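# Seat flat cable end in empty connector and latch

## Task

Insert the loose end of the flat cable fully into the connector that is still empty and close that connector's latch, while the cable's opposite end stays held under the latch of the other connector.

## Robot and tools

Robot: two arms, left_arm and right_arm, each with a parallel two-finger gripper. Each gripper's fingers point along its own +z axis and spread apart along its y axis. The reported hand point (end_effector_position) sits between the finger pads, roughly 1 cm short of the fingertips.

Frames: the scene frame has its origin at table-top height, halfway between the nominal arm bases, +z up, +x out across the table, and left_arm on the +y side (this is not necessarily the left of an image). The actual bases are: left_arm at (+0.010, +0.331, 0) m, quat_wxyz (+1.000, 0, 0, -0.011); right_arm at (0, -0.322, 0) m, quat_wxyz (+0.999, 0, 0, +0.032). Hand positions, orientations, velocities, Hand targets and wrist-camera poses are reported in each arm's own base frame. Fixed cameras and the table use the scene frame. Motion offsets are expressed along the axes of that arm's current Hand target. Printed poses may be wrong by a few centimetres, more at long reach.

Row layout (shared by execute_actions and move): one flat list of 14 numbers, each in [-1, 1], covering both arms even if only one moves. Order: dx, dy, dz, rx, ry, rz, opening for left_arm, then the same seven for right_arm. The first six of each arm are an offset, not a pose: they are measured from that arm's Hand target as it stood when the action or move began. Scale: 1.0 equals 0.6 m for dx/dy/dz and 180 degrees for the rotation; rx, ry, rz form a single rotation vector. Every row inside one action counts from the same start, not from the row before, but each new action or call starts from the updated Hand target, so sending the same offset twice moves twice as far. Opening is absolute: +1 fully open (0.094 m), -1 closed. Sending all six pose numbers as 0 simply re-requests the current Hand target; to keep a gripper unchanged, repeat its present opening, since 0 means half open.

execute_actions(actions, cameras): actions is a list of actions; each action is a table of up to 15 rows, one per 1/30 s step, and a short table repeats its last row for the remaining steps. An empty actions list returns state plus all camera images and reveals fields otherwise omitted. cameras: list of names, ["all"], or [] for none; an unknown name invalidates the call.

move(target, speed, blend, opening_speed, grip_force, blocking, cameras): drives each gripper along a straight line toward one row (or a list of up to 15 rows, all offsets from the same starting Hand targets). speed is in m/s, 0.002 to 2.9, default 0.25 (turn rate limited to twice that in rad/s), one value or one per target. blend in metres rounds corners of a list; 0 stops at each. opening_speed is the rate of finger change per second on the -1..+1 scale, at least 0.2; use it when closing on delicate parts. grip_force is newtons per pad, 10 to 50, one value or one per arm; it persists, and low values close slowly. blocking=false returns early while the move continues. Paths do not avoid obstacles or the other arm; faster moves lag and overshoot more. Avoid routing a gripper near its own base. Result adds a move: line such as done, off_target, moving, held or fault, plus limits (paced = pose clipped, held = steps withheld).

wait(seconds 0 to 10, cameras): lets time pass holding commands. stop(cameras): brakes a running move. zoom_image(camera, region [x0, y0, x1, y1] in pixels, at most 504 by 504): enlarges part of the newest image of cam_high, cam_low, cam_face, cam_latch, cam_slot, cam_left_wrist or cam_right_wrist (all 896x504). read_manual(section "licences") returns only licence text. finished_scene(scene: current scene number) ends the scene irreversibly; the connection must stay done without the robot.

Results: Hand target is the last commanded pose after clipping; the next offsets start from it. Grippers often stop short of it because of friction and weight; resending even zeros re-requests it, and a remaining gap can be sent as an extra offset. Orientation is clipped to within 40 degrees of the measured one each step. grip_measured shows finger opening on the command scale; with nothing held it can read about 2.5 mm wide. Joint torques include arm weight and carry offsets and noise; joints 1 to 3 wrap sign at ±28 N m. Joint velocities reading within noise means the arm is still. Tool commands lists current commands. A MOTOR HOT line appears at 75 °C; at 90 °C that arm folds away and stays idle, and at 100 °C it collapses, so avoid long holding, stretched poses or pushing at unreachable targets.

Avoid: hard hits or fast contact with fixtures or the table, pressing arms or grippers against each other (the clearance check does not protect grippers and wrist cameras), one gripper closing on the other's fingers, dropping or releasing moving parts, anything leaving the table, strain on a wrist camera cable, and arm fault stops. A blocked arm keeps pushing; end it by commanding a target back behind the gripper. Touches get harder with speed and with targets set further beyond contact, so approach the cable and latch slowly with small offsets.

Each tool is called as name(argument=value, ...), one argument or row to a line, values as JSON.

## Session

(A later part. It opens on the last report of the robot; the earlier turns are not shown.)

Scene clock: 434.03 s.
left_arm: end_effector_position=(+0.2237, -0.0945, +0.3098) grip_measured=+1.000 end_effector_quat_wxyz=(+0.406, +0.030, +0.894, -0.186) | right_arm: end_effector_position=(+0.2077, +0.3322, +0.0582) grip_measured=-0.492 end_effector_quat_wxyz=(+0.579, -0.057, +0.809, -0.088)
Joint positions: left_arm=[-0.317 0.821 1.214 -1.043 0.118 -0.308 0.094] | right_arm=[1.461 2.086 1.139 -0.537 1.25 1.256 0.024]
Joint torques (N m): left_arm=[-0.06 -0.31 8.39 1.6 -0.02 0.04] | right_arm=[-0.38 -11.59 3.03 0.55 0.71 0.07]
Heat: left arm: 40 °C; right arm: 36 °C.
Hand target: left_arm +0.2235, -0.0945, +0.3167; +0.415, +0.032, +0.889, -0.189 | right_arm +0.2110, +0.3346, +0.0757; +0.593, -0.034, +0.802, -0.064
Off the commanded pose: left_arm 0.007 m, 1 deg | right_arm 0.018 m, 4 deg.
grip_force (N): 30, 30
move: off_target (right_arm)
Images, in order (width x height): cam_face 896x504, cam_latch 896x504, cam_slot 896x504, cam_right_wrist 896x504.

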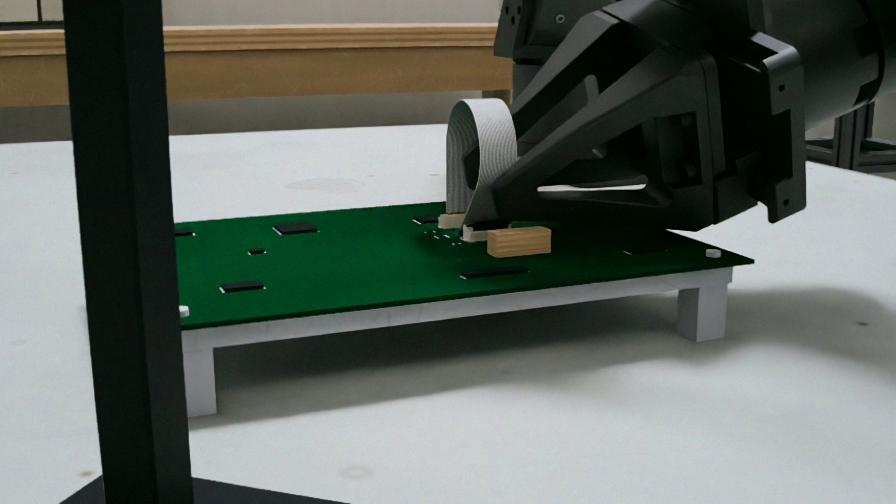

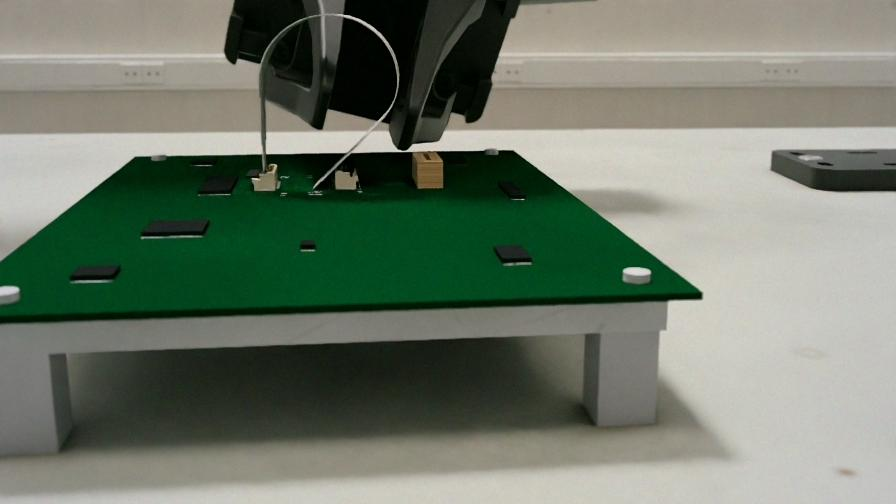

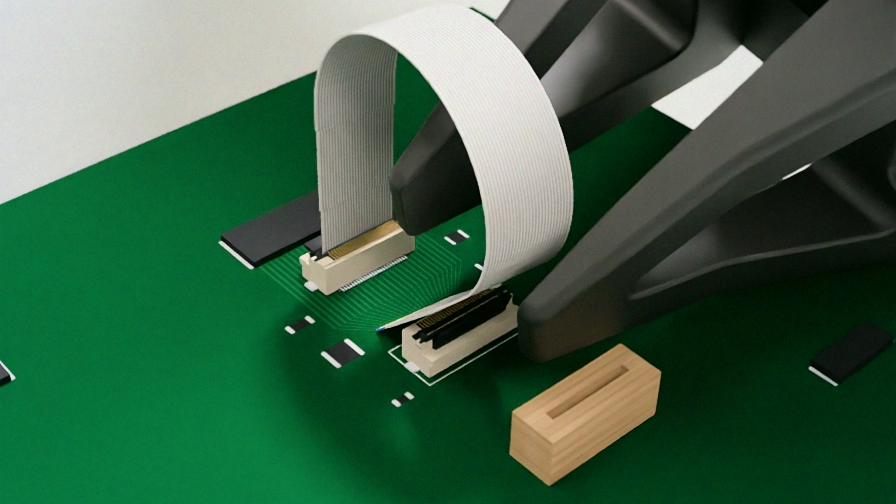

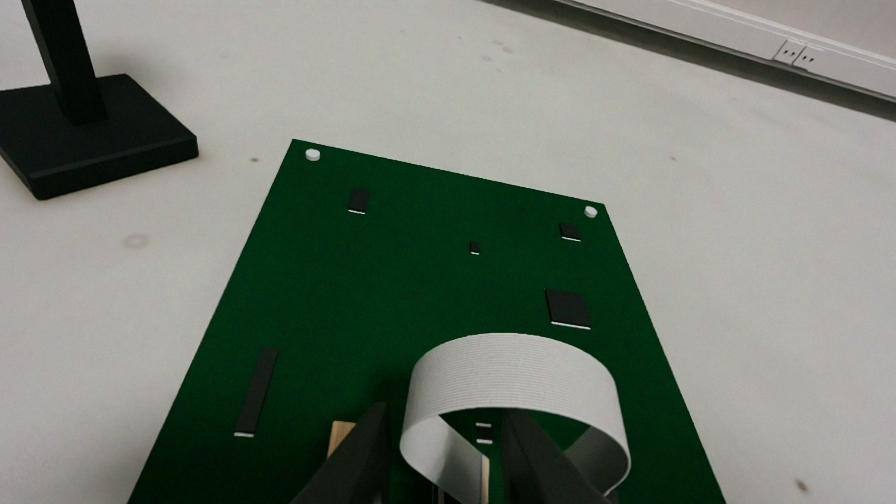

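move(
  target=[0,0,0,0,0,0,1,0,0,0,0,0,0,-1],
  grip_force=30,
  opening_speed=0.4,
  cameras=["cam_latch","cam_slot","cam_face"],
)

zoom_image(
  camera="cam_latch",
  region=[280, 90, 440, 200],
)

zoom_image(
  camera="cam_slot",
  region=[360, 140, 700, 420],
)

Scene clock: 438.17 s.
left_arm: end_effector_position=(+0.2237, -0.0945, +0.3098) grip_measured=+1.000 end_effector_quat_wxyz=(+0.406, +0.030, +0.894, -0.186) | right_arm: end_effector_position=(+0.2077, +0.3329, +0.0581) grip_measured=-0.990 end_effector_quat_wxyz=(+0.579, -0.058, +0.809, -0.087)
Joint positions: left_arm=[-0.317 0.821 1.214 -1.043 0.118 -0.308 0.094] | right_arm=[1.461 2.086 1.139 -0.531 1.249 1.252 0]
Joint torques (N m): left_arm=[0.18 -0.31 8.17 1.6 -0.03 0.04] | right_arm=[-0.46 -11.64 2.91 0.55 0.72 0.08]
Heat: left arm: 40 °C; right arm: 37 °C.
Hand target: left_arm +0.2235, -0.0945, +0.3167; +0.415, +0.032, +0.889, -0.189 | right_arm +0.2110, +0.3346, +0.0757; +0.593, -0.034, +0.802, -0.064
Off the commanded pose: left_arm 0.007 m, 1 deg | right_arm 0.018 m, 4 deg.
grip_force (N): 30, 30
move: off_target (right_arm)
Images, in order (width x height): cam_face 896x504, cam_latch 896x504, cam_slot 896x504.

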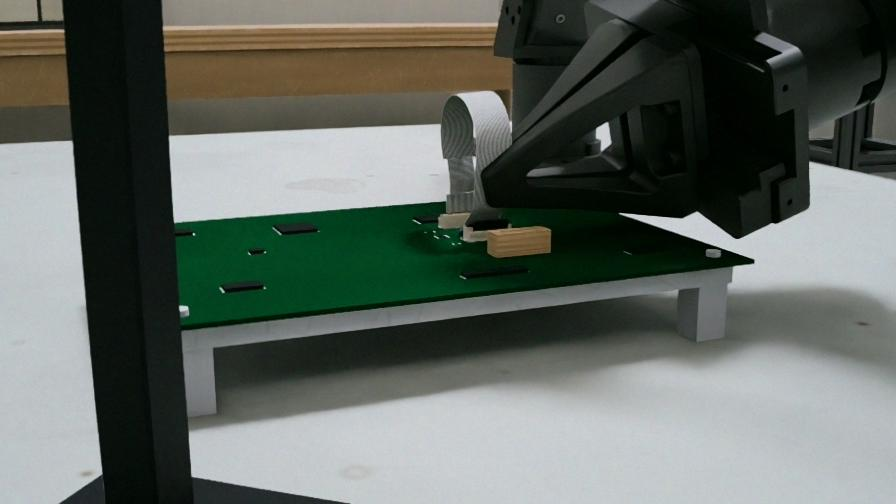

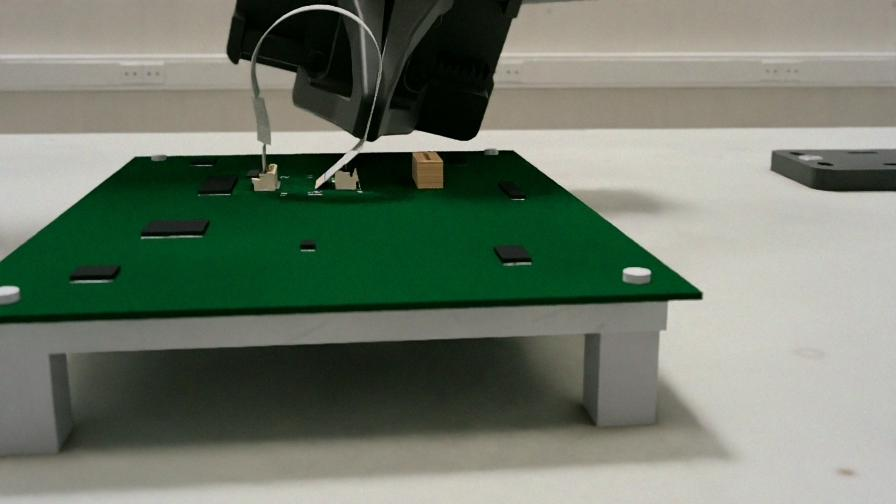

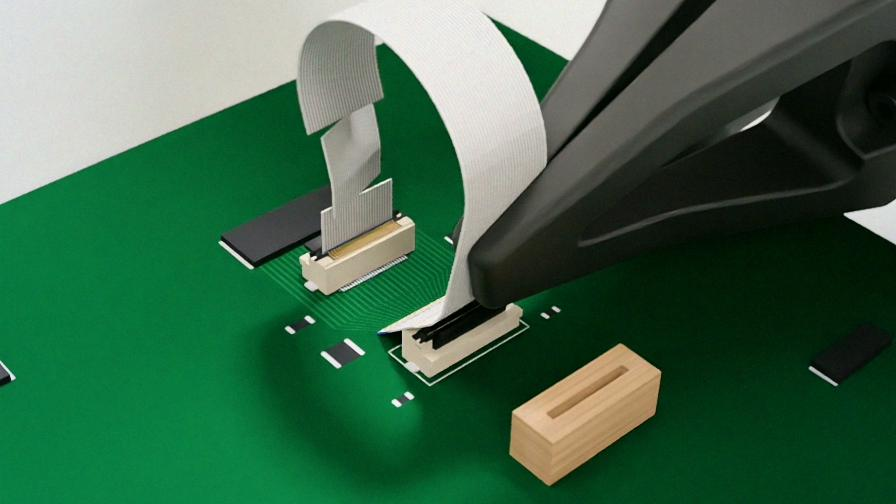

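Scaled by 3.150 from the camera's 896x504 image, which has a finer 1280x720 frame.

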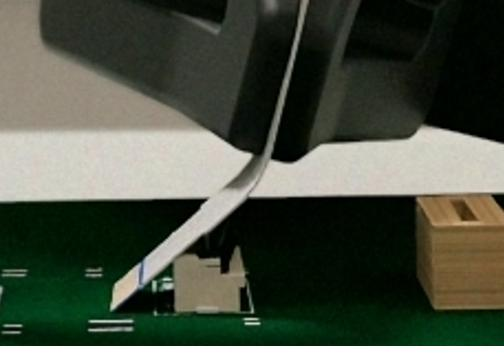

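Scaled by 1.482 from the camera's 896x504 image, which has a finer 1280x720 frame.

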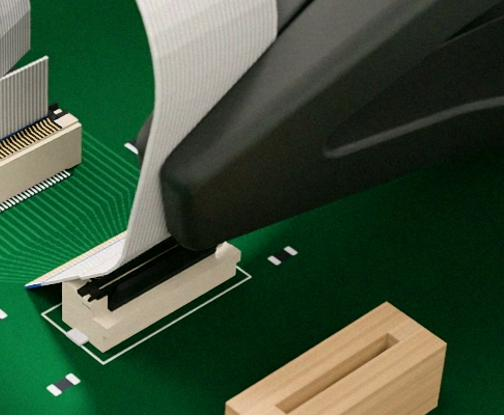

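move(
  target=[
    [0,0,0,0,0,0,1,-0.0316,-0.0048,-0.0096,0,0,0,-1],
    [0,0,0,0,0,0,1,-0.0465,-0.0138,-0.0139,-0.0163,0.0012,0.0531,-1],
  ],
  speed=0.05,
  blend=[0.003,0],
  cameras=["cam_latch","cam_slot","cam_face"],
)

zoom_image(
  camera="cam_latch",
  region=[280, 90, 440, 200],
)

zoom_image(
  camera="cam_slot",
  region=[280, 100, 620, 380],
)

Scene clock: 443.93 s.
left_arm: end_effector_position=(+0.2237, -0.0945, +0.3098) grip_measured=+1.000 end_effector_quat_wxyz=(+0.406, +0.030, +0.894, -0.186) | right_arm: end_effector_position=(+0.2062, +0.3312, +0.0884) grip_measured=-0.990 end_effector_quat_wxyz=(+0.581, -0.010, +0.814, -0.016)
Joint positions: left_arm=[-0.317 0.821 1.214 -1.043 0.118 -0.308 0.094] | right_arm=[1.461 1.939 1.061 -0.429 1.227 1.251 0]
Joint torques (N m): left_arm=[0.12 -0.17 8.31 1.57 -0.06 0] | right_arm=[-0.77 -10.7 3.44 0.76 0.71 0.11]
Heat: left arm: 40 °C; right arm: 37 °C.
Hand target: left_arm +0.2235, -0.0945, +0.3167; +0.415, +0.032, +0.889, -0.189 | right_arm +0.2111, +0.3306, +0.1057; +0.594, +0.018, +0.804, +0.006
Off the commanded pose: left_arm 0.007 m, 1 deg | right_arm 0.018 m, 4 deg.
grip_force (N): 30, 30
move: off_target (right_arm)
Images, in order (width x height): cam_face 896x504, cam_latch 896x504, cam_slot 896x504.

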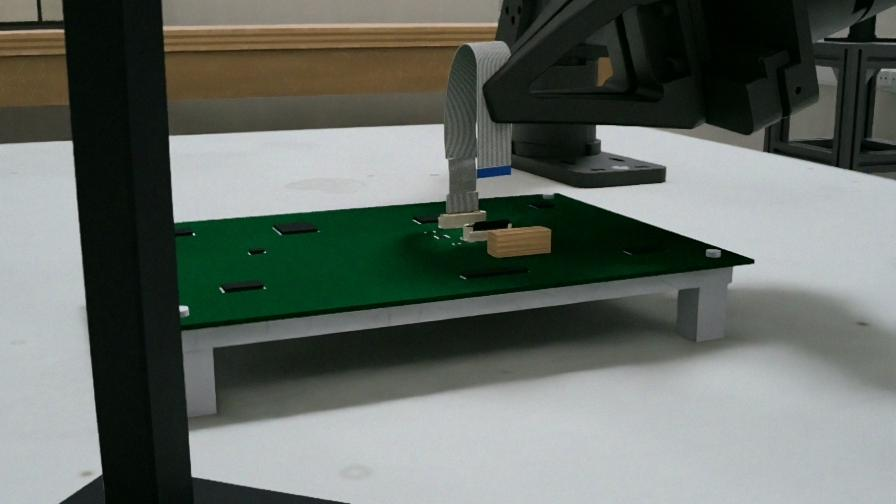

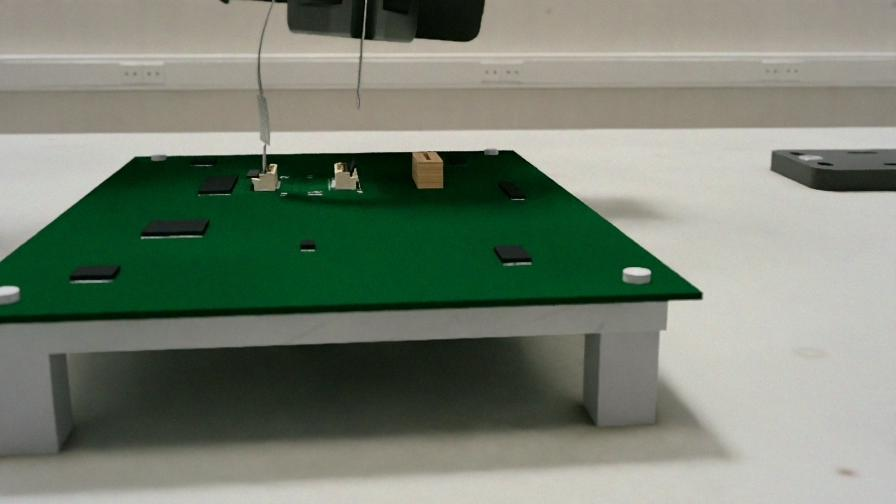

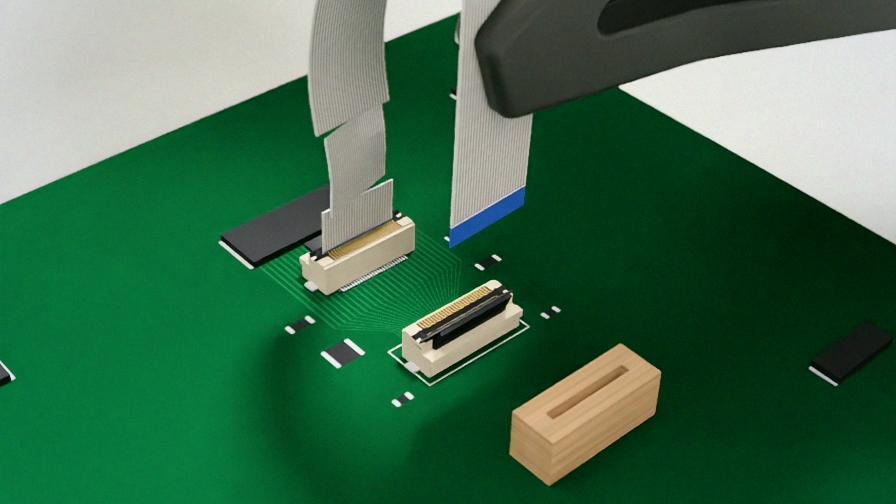

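Scaled by 3.150 from the camera's 896x504 image, which has a finer 1280x720 frame.

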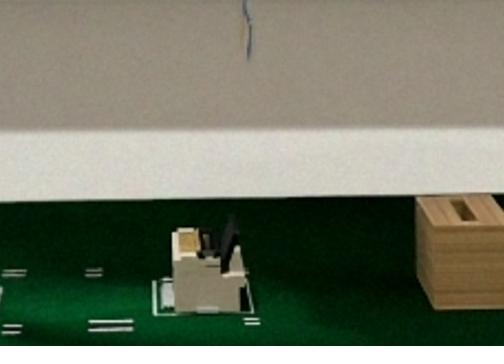

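Scaled by 1.482 from the camera's 896x504 image, which has a finer 1280x720 frame.

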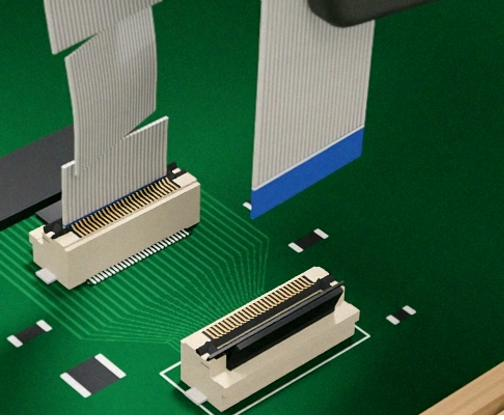

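zoom_image(
  camera="cam_face",
  region=[420, 110, 560, 250],
)

zoom_image(
  camera="cam_latch",
  region=[325, 40, 385, 200],
)

Scaled by 3.600 from the camera's 896x504 image, which has a finer 1280x720 frame.

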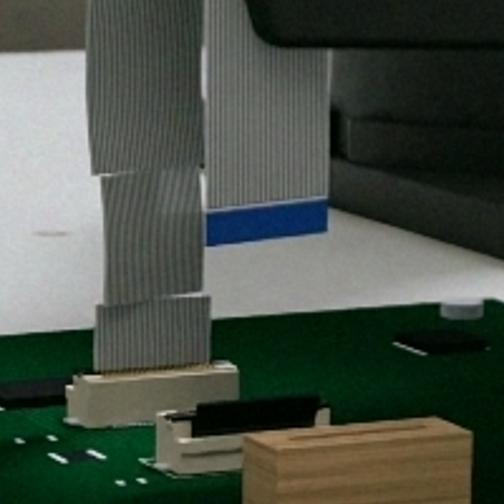

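Scaled by 3.150 from the camera's 896x504 image, which has a finer 1280x720 frame.

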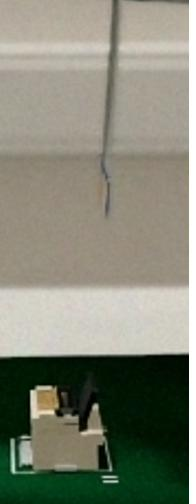

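move(
  target=[
    [0,0,0,0,0,0,1,-0.0191,0.0006,-0.0059,0,0,0,-1],
    [0,0,0,0,0,0,1,0.0087,0.0095,0.0162,0,0,0,-1],
    [0,0,0,0,0,0,1,0.0419,-0.0067,0.0087,0,0,0,-1],
    [0,0,0,0,0,0,1,0.0515,-0.0071,0.0116,0,0,0,-1],
  ],
  speed=0.04,
  blend=[0.004,0,0.003,0],
  cameras=["cam_latch","cam_slot","cam_face"],
)

zoom_image(
  camera="cam_latch",
  region=[325, 140, 375, 200],
)

zoom_image(
  camera="cam_face",
  region=[450, 170, 530, 250],
)

zoom_image(
  camera="cam_slot",
  region=[360, 200, 560, 380],
)

Scene clock: 451.40 s.
left_arm: end_effector_position=(+0.2237, -0.0945, +0.3098) grip_measured=+1.000 end_effector_quat_wxyz=(+0.406, +0.030, +0.894, -0.186) | right_arm: end_effector_position=(+0.2078, +0.3272, +0.0711) grip_measured=-0.990 end_effector_quat_wxyz=(+0.577, +0.007, +0.817, +0.001)
Joint positions: left_arm=[-0.317 0.821 1.214 -1.043 0.118 -0.308 0.094] | right_arm=[1.453 1.955 1.003 -0.317 1.214 1.261 0]
Joint torques (N m): left_arm=[0.16 -0.28 8.24 1.58 -0.03 0] | right_arm=[0.46 -6.83 3.32 0.84 0.84 0.16]
Heat: left arm: 40 °C; right arm: 38 °C.
Hand target: left_arm +0.2235, -0.0945, +0.3167; +0.415, +0.032, +0.889, -0.189 | right_arm +0.2086, +0.3273, +0.0740; +0.594, +0.018, +0.804, +0.006
Off the commanded pose: left_arm 0.007 m, 1 deg | right_arm 0.003 m, 3 deg.
grip_force (N): 30, 30
move: off_target (right_arm)
Images, in order (width x height): cam_face 896x504, cam_latch 896x504, cam_slot 896x504.

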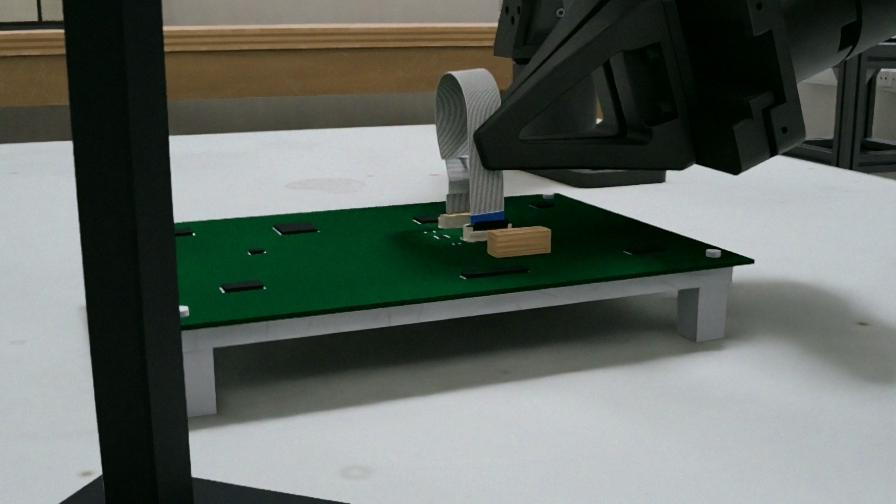

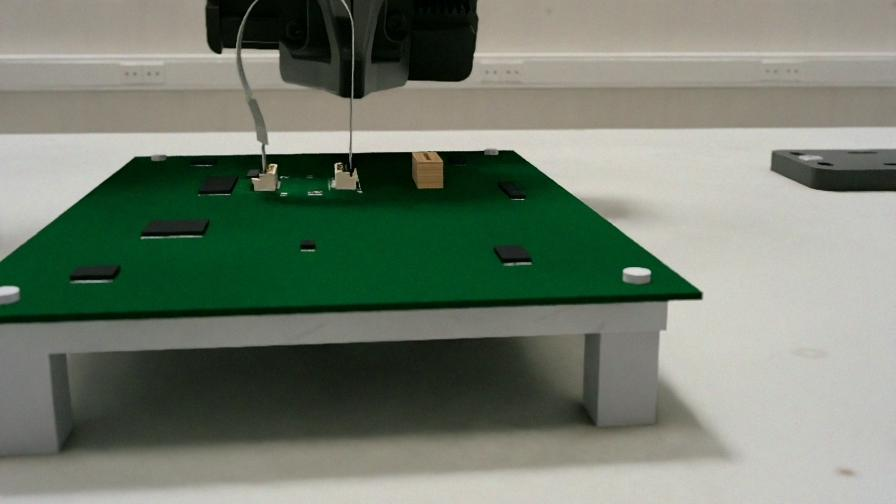

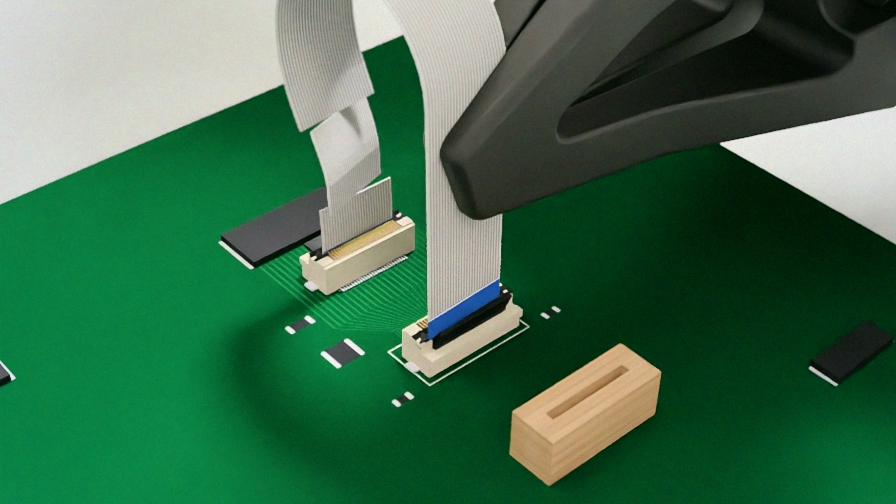

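Scaled by 8.400 from the camera's 896x504 image, which has a finer 1280x720 frame.

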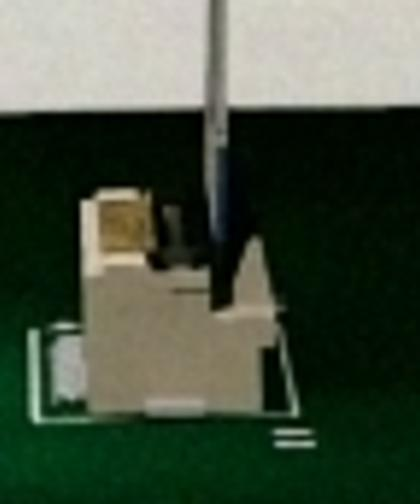

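Scaled by 6.300 from the camera's 896x504 image, which has a finer 1280x720 frame.

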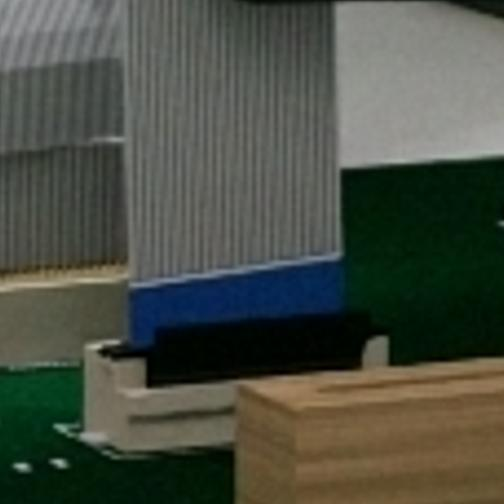

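Scaled by 2.520 from the camera's 896x504 image, which has a finer 1280x720 frame.

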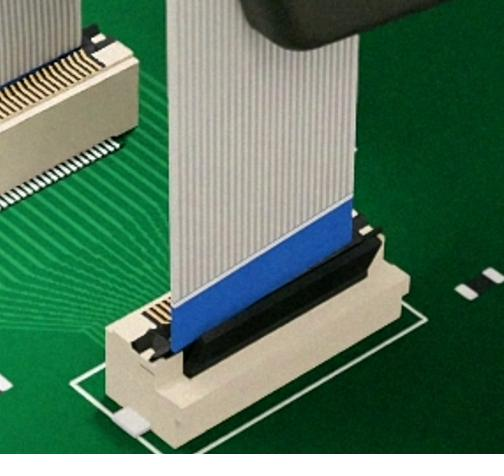

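move(
  target=[
    [0,0,0,0,0,0,1,-0.0398,0.0013,-0.0122,0,0,0,-1],
    [0,0,0,0,0,0,1,-0.037,0.0146,0.0056,0,0,0,-1],
    [0,0,0,0,0,0,1,-0.0038,-0.0017,-0.002,0,0,0,-1],
    [0,0,0,0,0,0,1,0.0058,-0.002,0.0009,0,0,0,-1],
  ],
  speed=0.04,
  blend=[0.004,0,0.003,0],
  cameras=["cam_latch","cam_slot","cam_face"],
)

zoom_image(
  camera="cam_latch",
  region=[325, 140, 375, 200],
)

zoom_image(
  camera="cam_face",
  region=[450, 170, 530, 250],
)

zoom_image(
  camera="cam_slot",
  region=[360, 200, 560, 380],
)

Scene clock: 458.27 s.
left_arm: end_effector_position=(+0.2237, -0.0945, +0.3098) grip_measured=+1.000 end_effector_quat_wxyz=(+0.406, +0.030, +0.894, -0.186) | right_arm: end_effector_position=(+0.2079, +0.3266, +0.0706) grip_measured=-0.990 end_effector_quat_wxyz=(+0.581, +0.010, +0.814, +0.002)
Joint positions: left_arm=[-0.317 0.821 1.214 -1.043 0.118 -0.308 0.094] | right_arm=[1.454 1.959 0.996 -0.303 1.223 1.263 0]
Joint torques (N m): left_arm=[-0.06 -0.31 8.25 1.58 -0.06 0.05] | right_arm=[0.44 -6.58 3.17 0.81 0.76 0.16]
Heat: left arm: 40 °C; right arm: 37 °C.
Hand target: left_arm +0.2235, -0.0945, +0.3167; +0.415, +0.032, +0.889, -0.189 | right_arm +0.2080, +0.3263, +0.0706; +0.594, +0.018, +0.804, +0.006
Off the commanded pose: left_arm 0.007 m, 1 deg | right_arm 0.000 m, 2 deg.
grip_force (N): 30, 30
move: done
Images, in order (width x height): cam_face 896x504, cam_latch 896x504, cam_slot 896x504.

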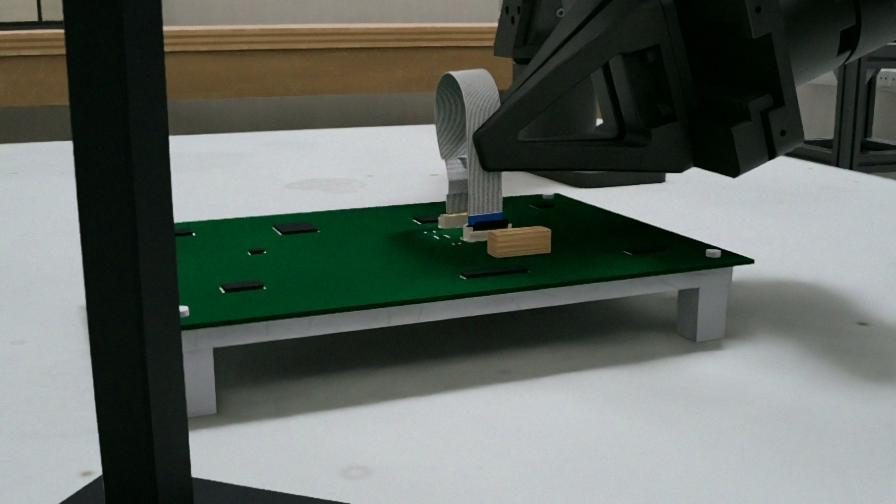

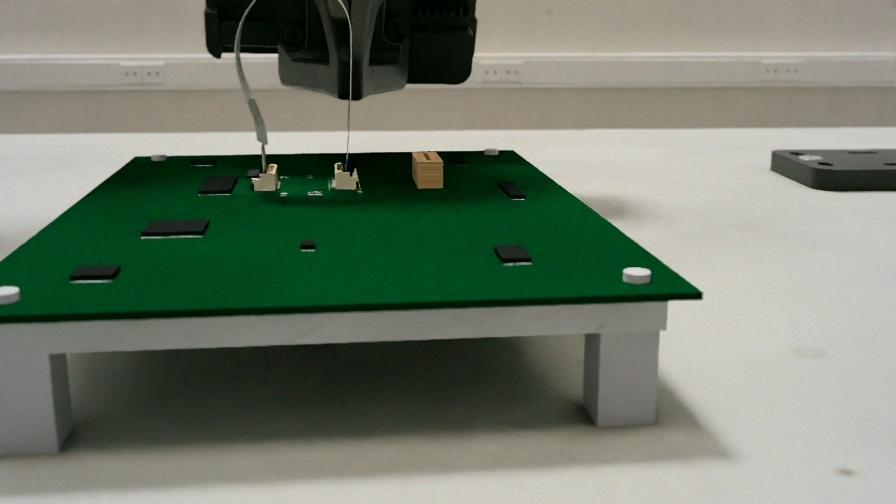

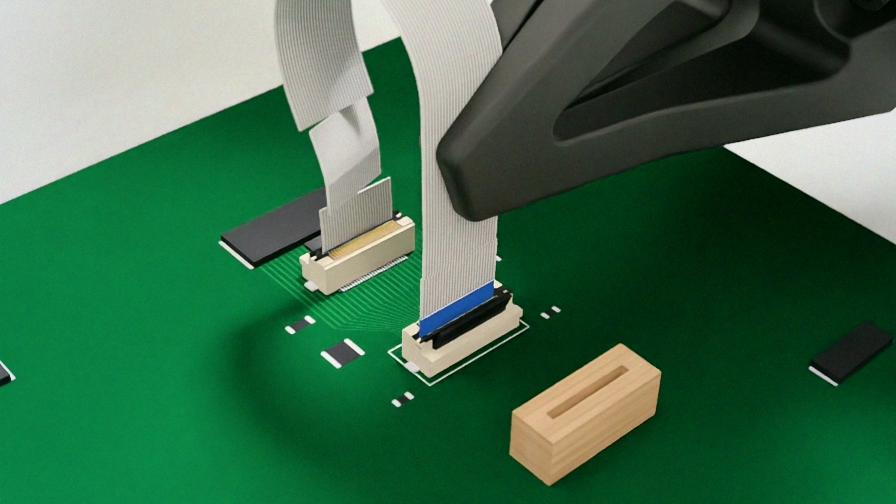

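Scaled by 8.400 from the camera's 896x504 image, which has a finer 1280x720 frame.

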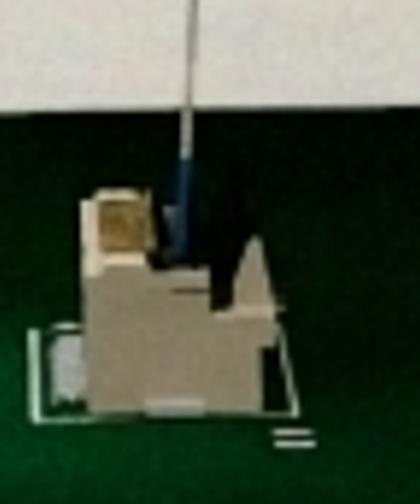

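Scaled by 6.300 from the camera's 896x504 image, which has a finer 1280x720 frame.

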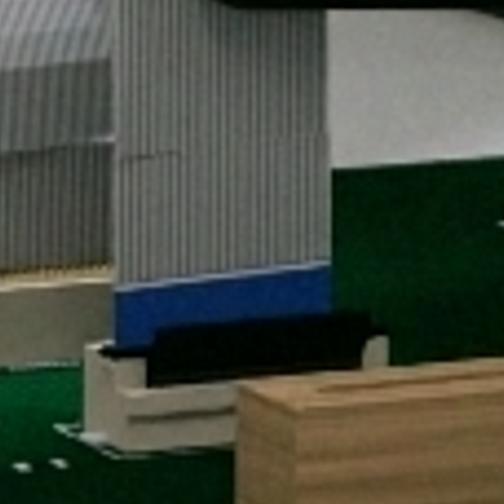

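Scaled by 2.520 from the camera's 896x504 image, which has a finer 1280x720 frame.

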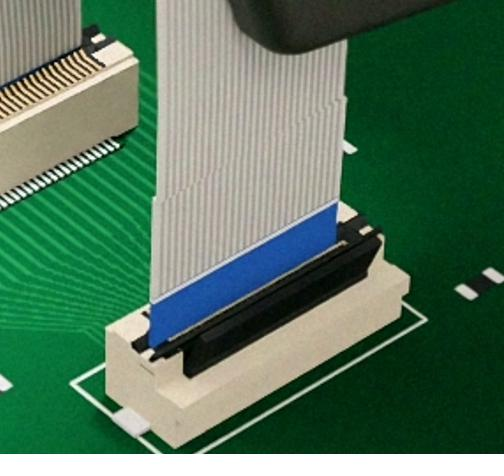

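move(
  target=[
    [0,0,0,0,0,0,1,-0.0398,0.0013,-0.0122,0,0,0,-1],
    [0,0,0,0,0,0,1,-0.0397,0.0163,0.0037,0,0,0,-1],
    [0,0,0,0,0,0,1,-0.0065,0,-0.0039,0,0,0,-1],
    [0,0,0,0,0,0,1,0.0031,-0.0003,-0.001,0,0,0,-1],
  ],
  speed=0.04,
  blend=[0.004,0,0.003,0],
  cameras=["cam_latch","cam_slot","cam_face"],
)

zoom_image(
  camera="cam_latch",
  region=[325, 140, 375, 200],
)

zoom_image(
  camera="cam_face",
  region=[450, 170, 530, 250],
)

zoom_image(
  camera="cam_slot",
  region=[360, 200, 560, 380],
)

Scene clock: 464.37 s.
left_arm: end_effector_position=(+0.2237, -0.0945, +0.3098) grip_measured=+1.000 end_effector_quat_wxyz=(+0.406, +0.030, +0.894, -0.186) | right_arm: end_effector_position=(+0.2064, +0.3260, +0.0675) grip_measured=-0.990 end_effector_quat_wxyz=(+0.579, +0.008, +0.815, +0.000)
Joint positions: left_arm=[-0.317 0.821 1.214 -1.043 0.118 -0.308 0.094] | right_arm=[1.458 1.965 0.996 -0.311 1.22 1.273 0]
Joint torques (N m): left_arm=[0.2 -0.31 8.28 1.57 0.01 0.01] | right_arm=[0.43 -6.72 3.18 0.83 0.79 0.17]
Heat: left arm: 40 °C; right arm: 36 °C.
Hand target: left_arm +0.2235, -0.0945, +0.3167; +0.415, +0.032, +0.889, -0.189 | right_arm +0.2069, +0.3262, +0.0688; +0.594, +0.018, +0.804, +0.006
Off the commanded pose: left_arm 0.007 m, 1 deg | right_arm 0.002 m, 2 deg.
grip_force (N): 30, 30
move: done
Images, in order (width x height): cam_face 896x504, cam_latch 896x504, cam_slot 896x504.

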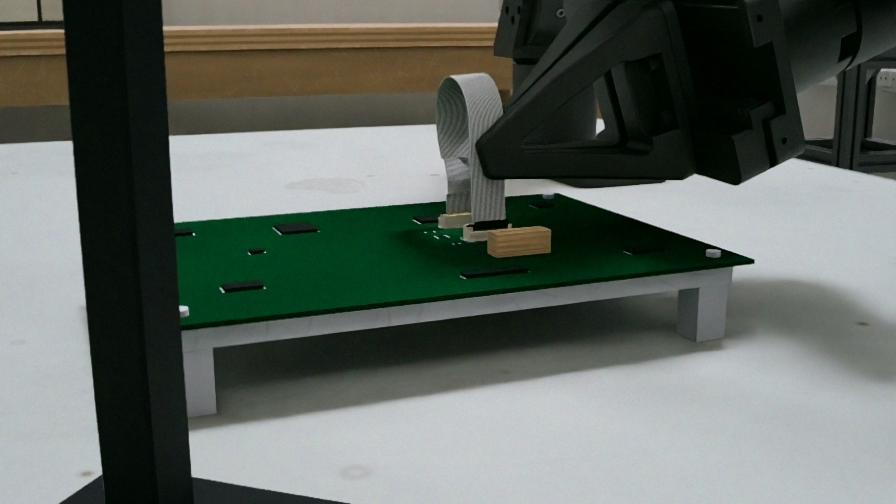

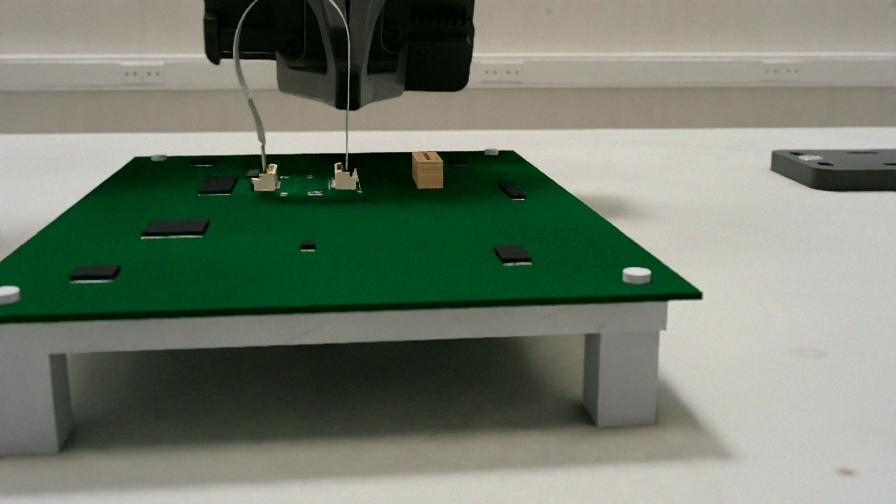

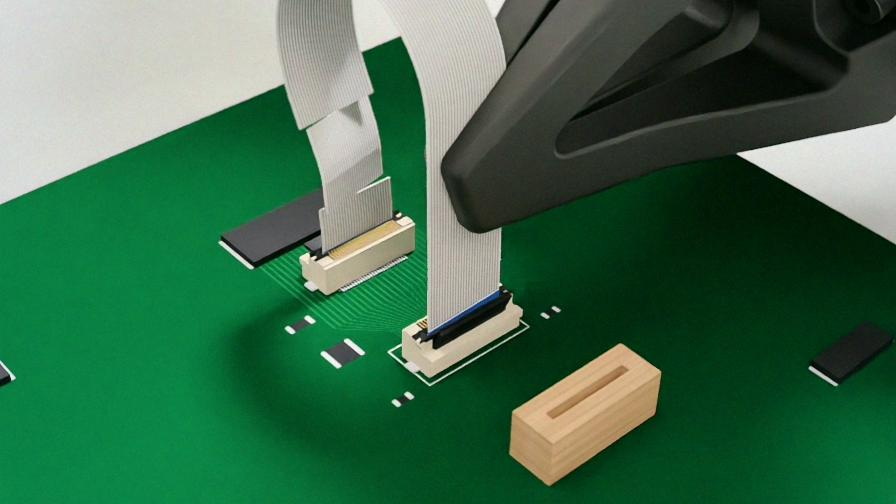

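Scaled by 8.400 from the camera's 896x504 image, which has a finer 1280x720 frame.

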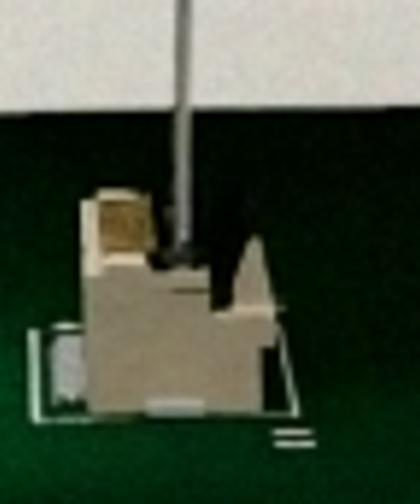

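Scaled by 6.300 from the camera's 896x504 image, which has a finer 1280x720 frame.

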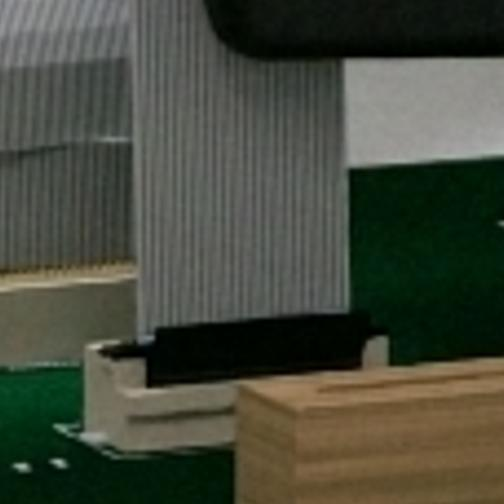

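Scaled by 2.520 from the camera's 896x504 image, which has a finer 1280x720 frame.

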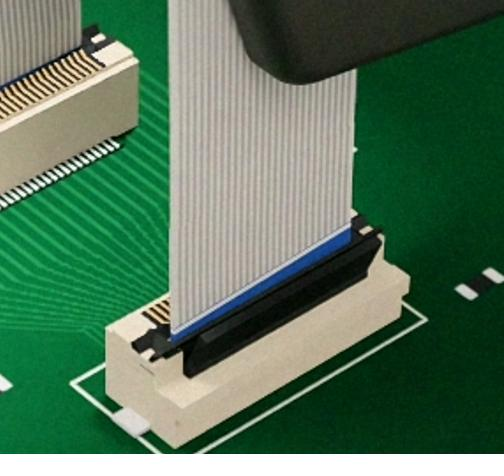

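move(
  target=[0,0,0,0,0,0,1,0,0,0,0,0,0,-0.787],
  opening_speed=0.5,
  cameras=["cam_latch","cam_slot"],
)

zoom_image(
  camera="cam_latch",
  region=[325, 80, 375, 200],
)

zoom_image(
  camera="cam_slot",
  region=[360, 200, 560, 380],
)

Scene clock: 467.67 s.
left_arm: end_effector_position=(+0.2237, -0.0945, +0.3098) grip_measured=+1.000 end_effector_quat_wxyz=(+0.406, +0.030, +0.894, -0.186) | right_arm: end_effector_position=(+0.2065, +0.3264, +0.0676) grip_measured=-0.789 end_effector_quat_wxyz=(+0.579, +0.009, +0.815, +0.002)
Joint positions: left_arm=[-0.317 0.821 1.214 -1.043 0.118 -0.308 0.094] | right_arm=[1.458 1.965 0.996 -0.309 1.22 1.274 0.01]
Joint torques (N m): left_arm=[0.08 -0.21 8.28 1.59 -0.03 0.03] | right_arm=[0.44 -6.74 3.15 0.81 0.79 0.15]
Heat: left arm: 40 °C; right arm: 36 °C.
Hand target: left_arm +0.2235, -0.0945, +0.3167; +0.415, +0.032, +0.889, -0.189 | right_arm +0.2069, +0.3261, +0.0688; +0.594, +0.018, +0.804, +0.006
Off the commanded pose: left_arm 0.007 m, 1 deg | right_arm 0.001 m, 2 deg.
grip_force (N): 30, 30
move: done
Images, in order (width x height): cam_latch 896x504, cam_slot 896x504.

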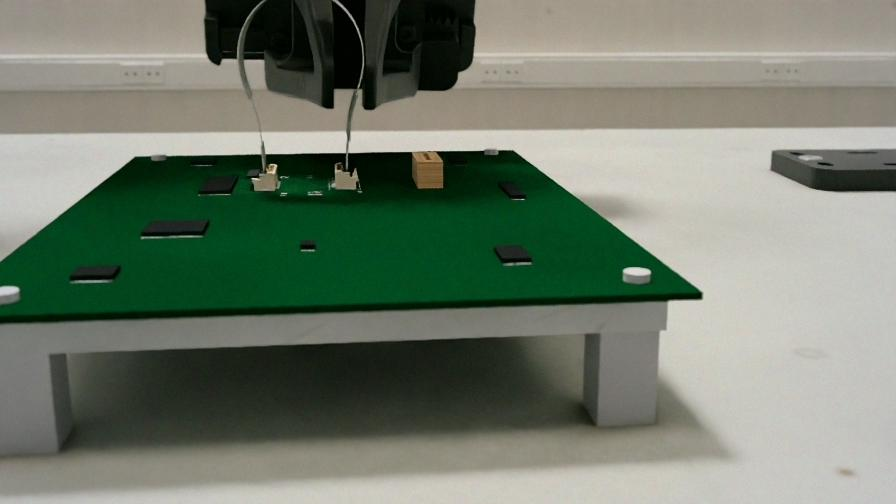

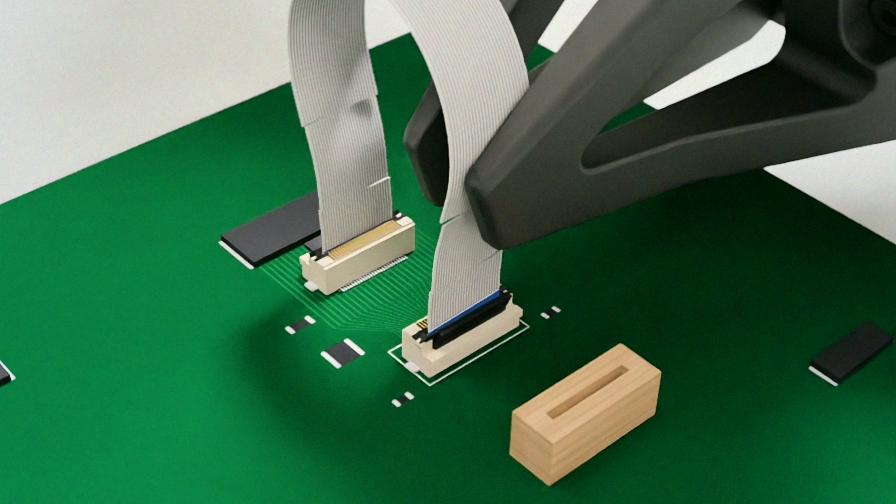

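Scaled by 4.200 from the camera's 896x504 image, which has a finer 1280x720 frame.

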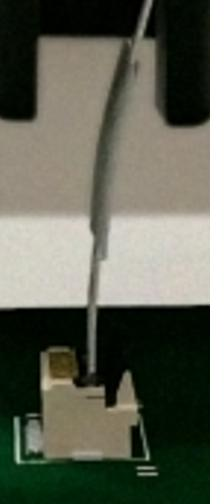

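Scaled by 2.520 from the camera's 896x504 image, which has a finer 1280x720 frame.

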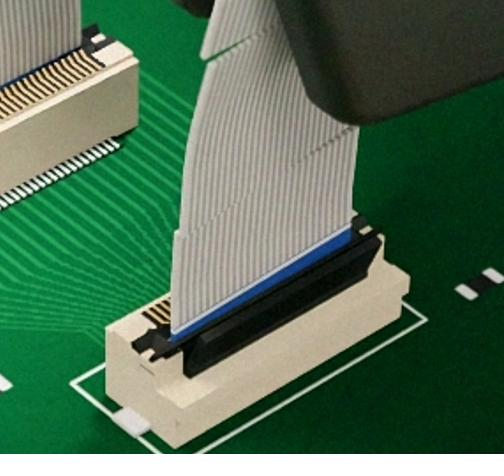

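move(
  target=[0,0,0,0,0,0,1,0.0095,-0.002,0.003,0,0,0,-0.787],
  speed=0.03,
)

Scene clock: 469.13 s.
left_arm: end_effector_position=(+0.2237, -0.0945, +0.3098) grip_measured=+1.000 end_effector_quat_wxyz=(+0.406, +0.030, +0.894, -0.186) | right_arm: end_effector_position=(+0.2064, +0.3254, +0.0615) grip_measured=-0.789 end_effector_quat_wxyz=(+0.579, +0.009, +0.815, +0.002)
Joint positions: left_arm=[-0.317 0.821 1.214 -1.043 0.118 -0.308 0.094] | right_arm=[1.458 1.979 0.985 -0.284 1.22 1.275 0.01]
Joint torques (N m): left_arm=[0.14 -0.16 8.32 1.58 0 0.02] | right_arm=[0.42 -6.76 3.08 0.79 0.79 0.14]
Heat: left arm: 40 °C; right arm: 35 °C.
Hand target: left_arm +0.2235, -0.0945, +0.3167; +0.415, +0.032, +0.889, -0.189 | right_arm +0.2069, +0.3251, +0.0629; +0.594, +0.018, +0.804, +0.006
Off the commanded pose: left_arm 0.007 m, 1 deg | right_arm 0.001 m, 2 deg.
grip_force (N): 30, 30
move: done

move(
  target=[0,0,0,0,0,0,1,-0.0041,0.0003,0.0135,0,0,0,-0.787],
  speed=0.03,
)

Scene clock: 471.77 s.
left_arm: end_effector_position=(+0.2237, -0.0945, +0.3098) grip_measured=+1.000 end_effector_quat_wxyz=(+0.406, +0.030, +0.894, -0.186) | right_arm: end_effector_position=(+0.2117, +0.3272, +0.0610) grip_measured=-0.789 end_effector_quat_wxyz=(+0.582, +0.007, +0.813, +0.004)
Joint positions: left_arm=[-0.317 0.821 1.214 -1.043 0.118 -0.308 0.094] | right_arm=[1.443 1.979 0.968 -0.204 1.22 1.211 0.01]
Joint torques (N m): left_arm=[0.12 -0.16 8.27 1.58 -0.05 0.03] | right_arm=[-0.5 -7.16 3.07 0.89 0.72 0.07]
Heat: left arm: 40 °C; right arm: 35 °C.
Hand target: left_arm +0.2235, -0.0945, +0.3167; +0.415, +0.032, +0.889, -0.189 | right_arm +0.2153, +0.3251, +0.0628; +0.594, +0.018, +0.804, +0.006
Off the commanded pose: left_arm 0.007 m, 1 deg | right_arm 0.005 m, 2 deg.
grip_force (N): 30, 30
move: done


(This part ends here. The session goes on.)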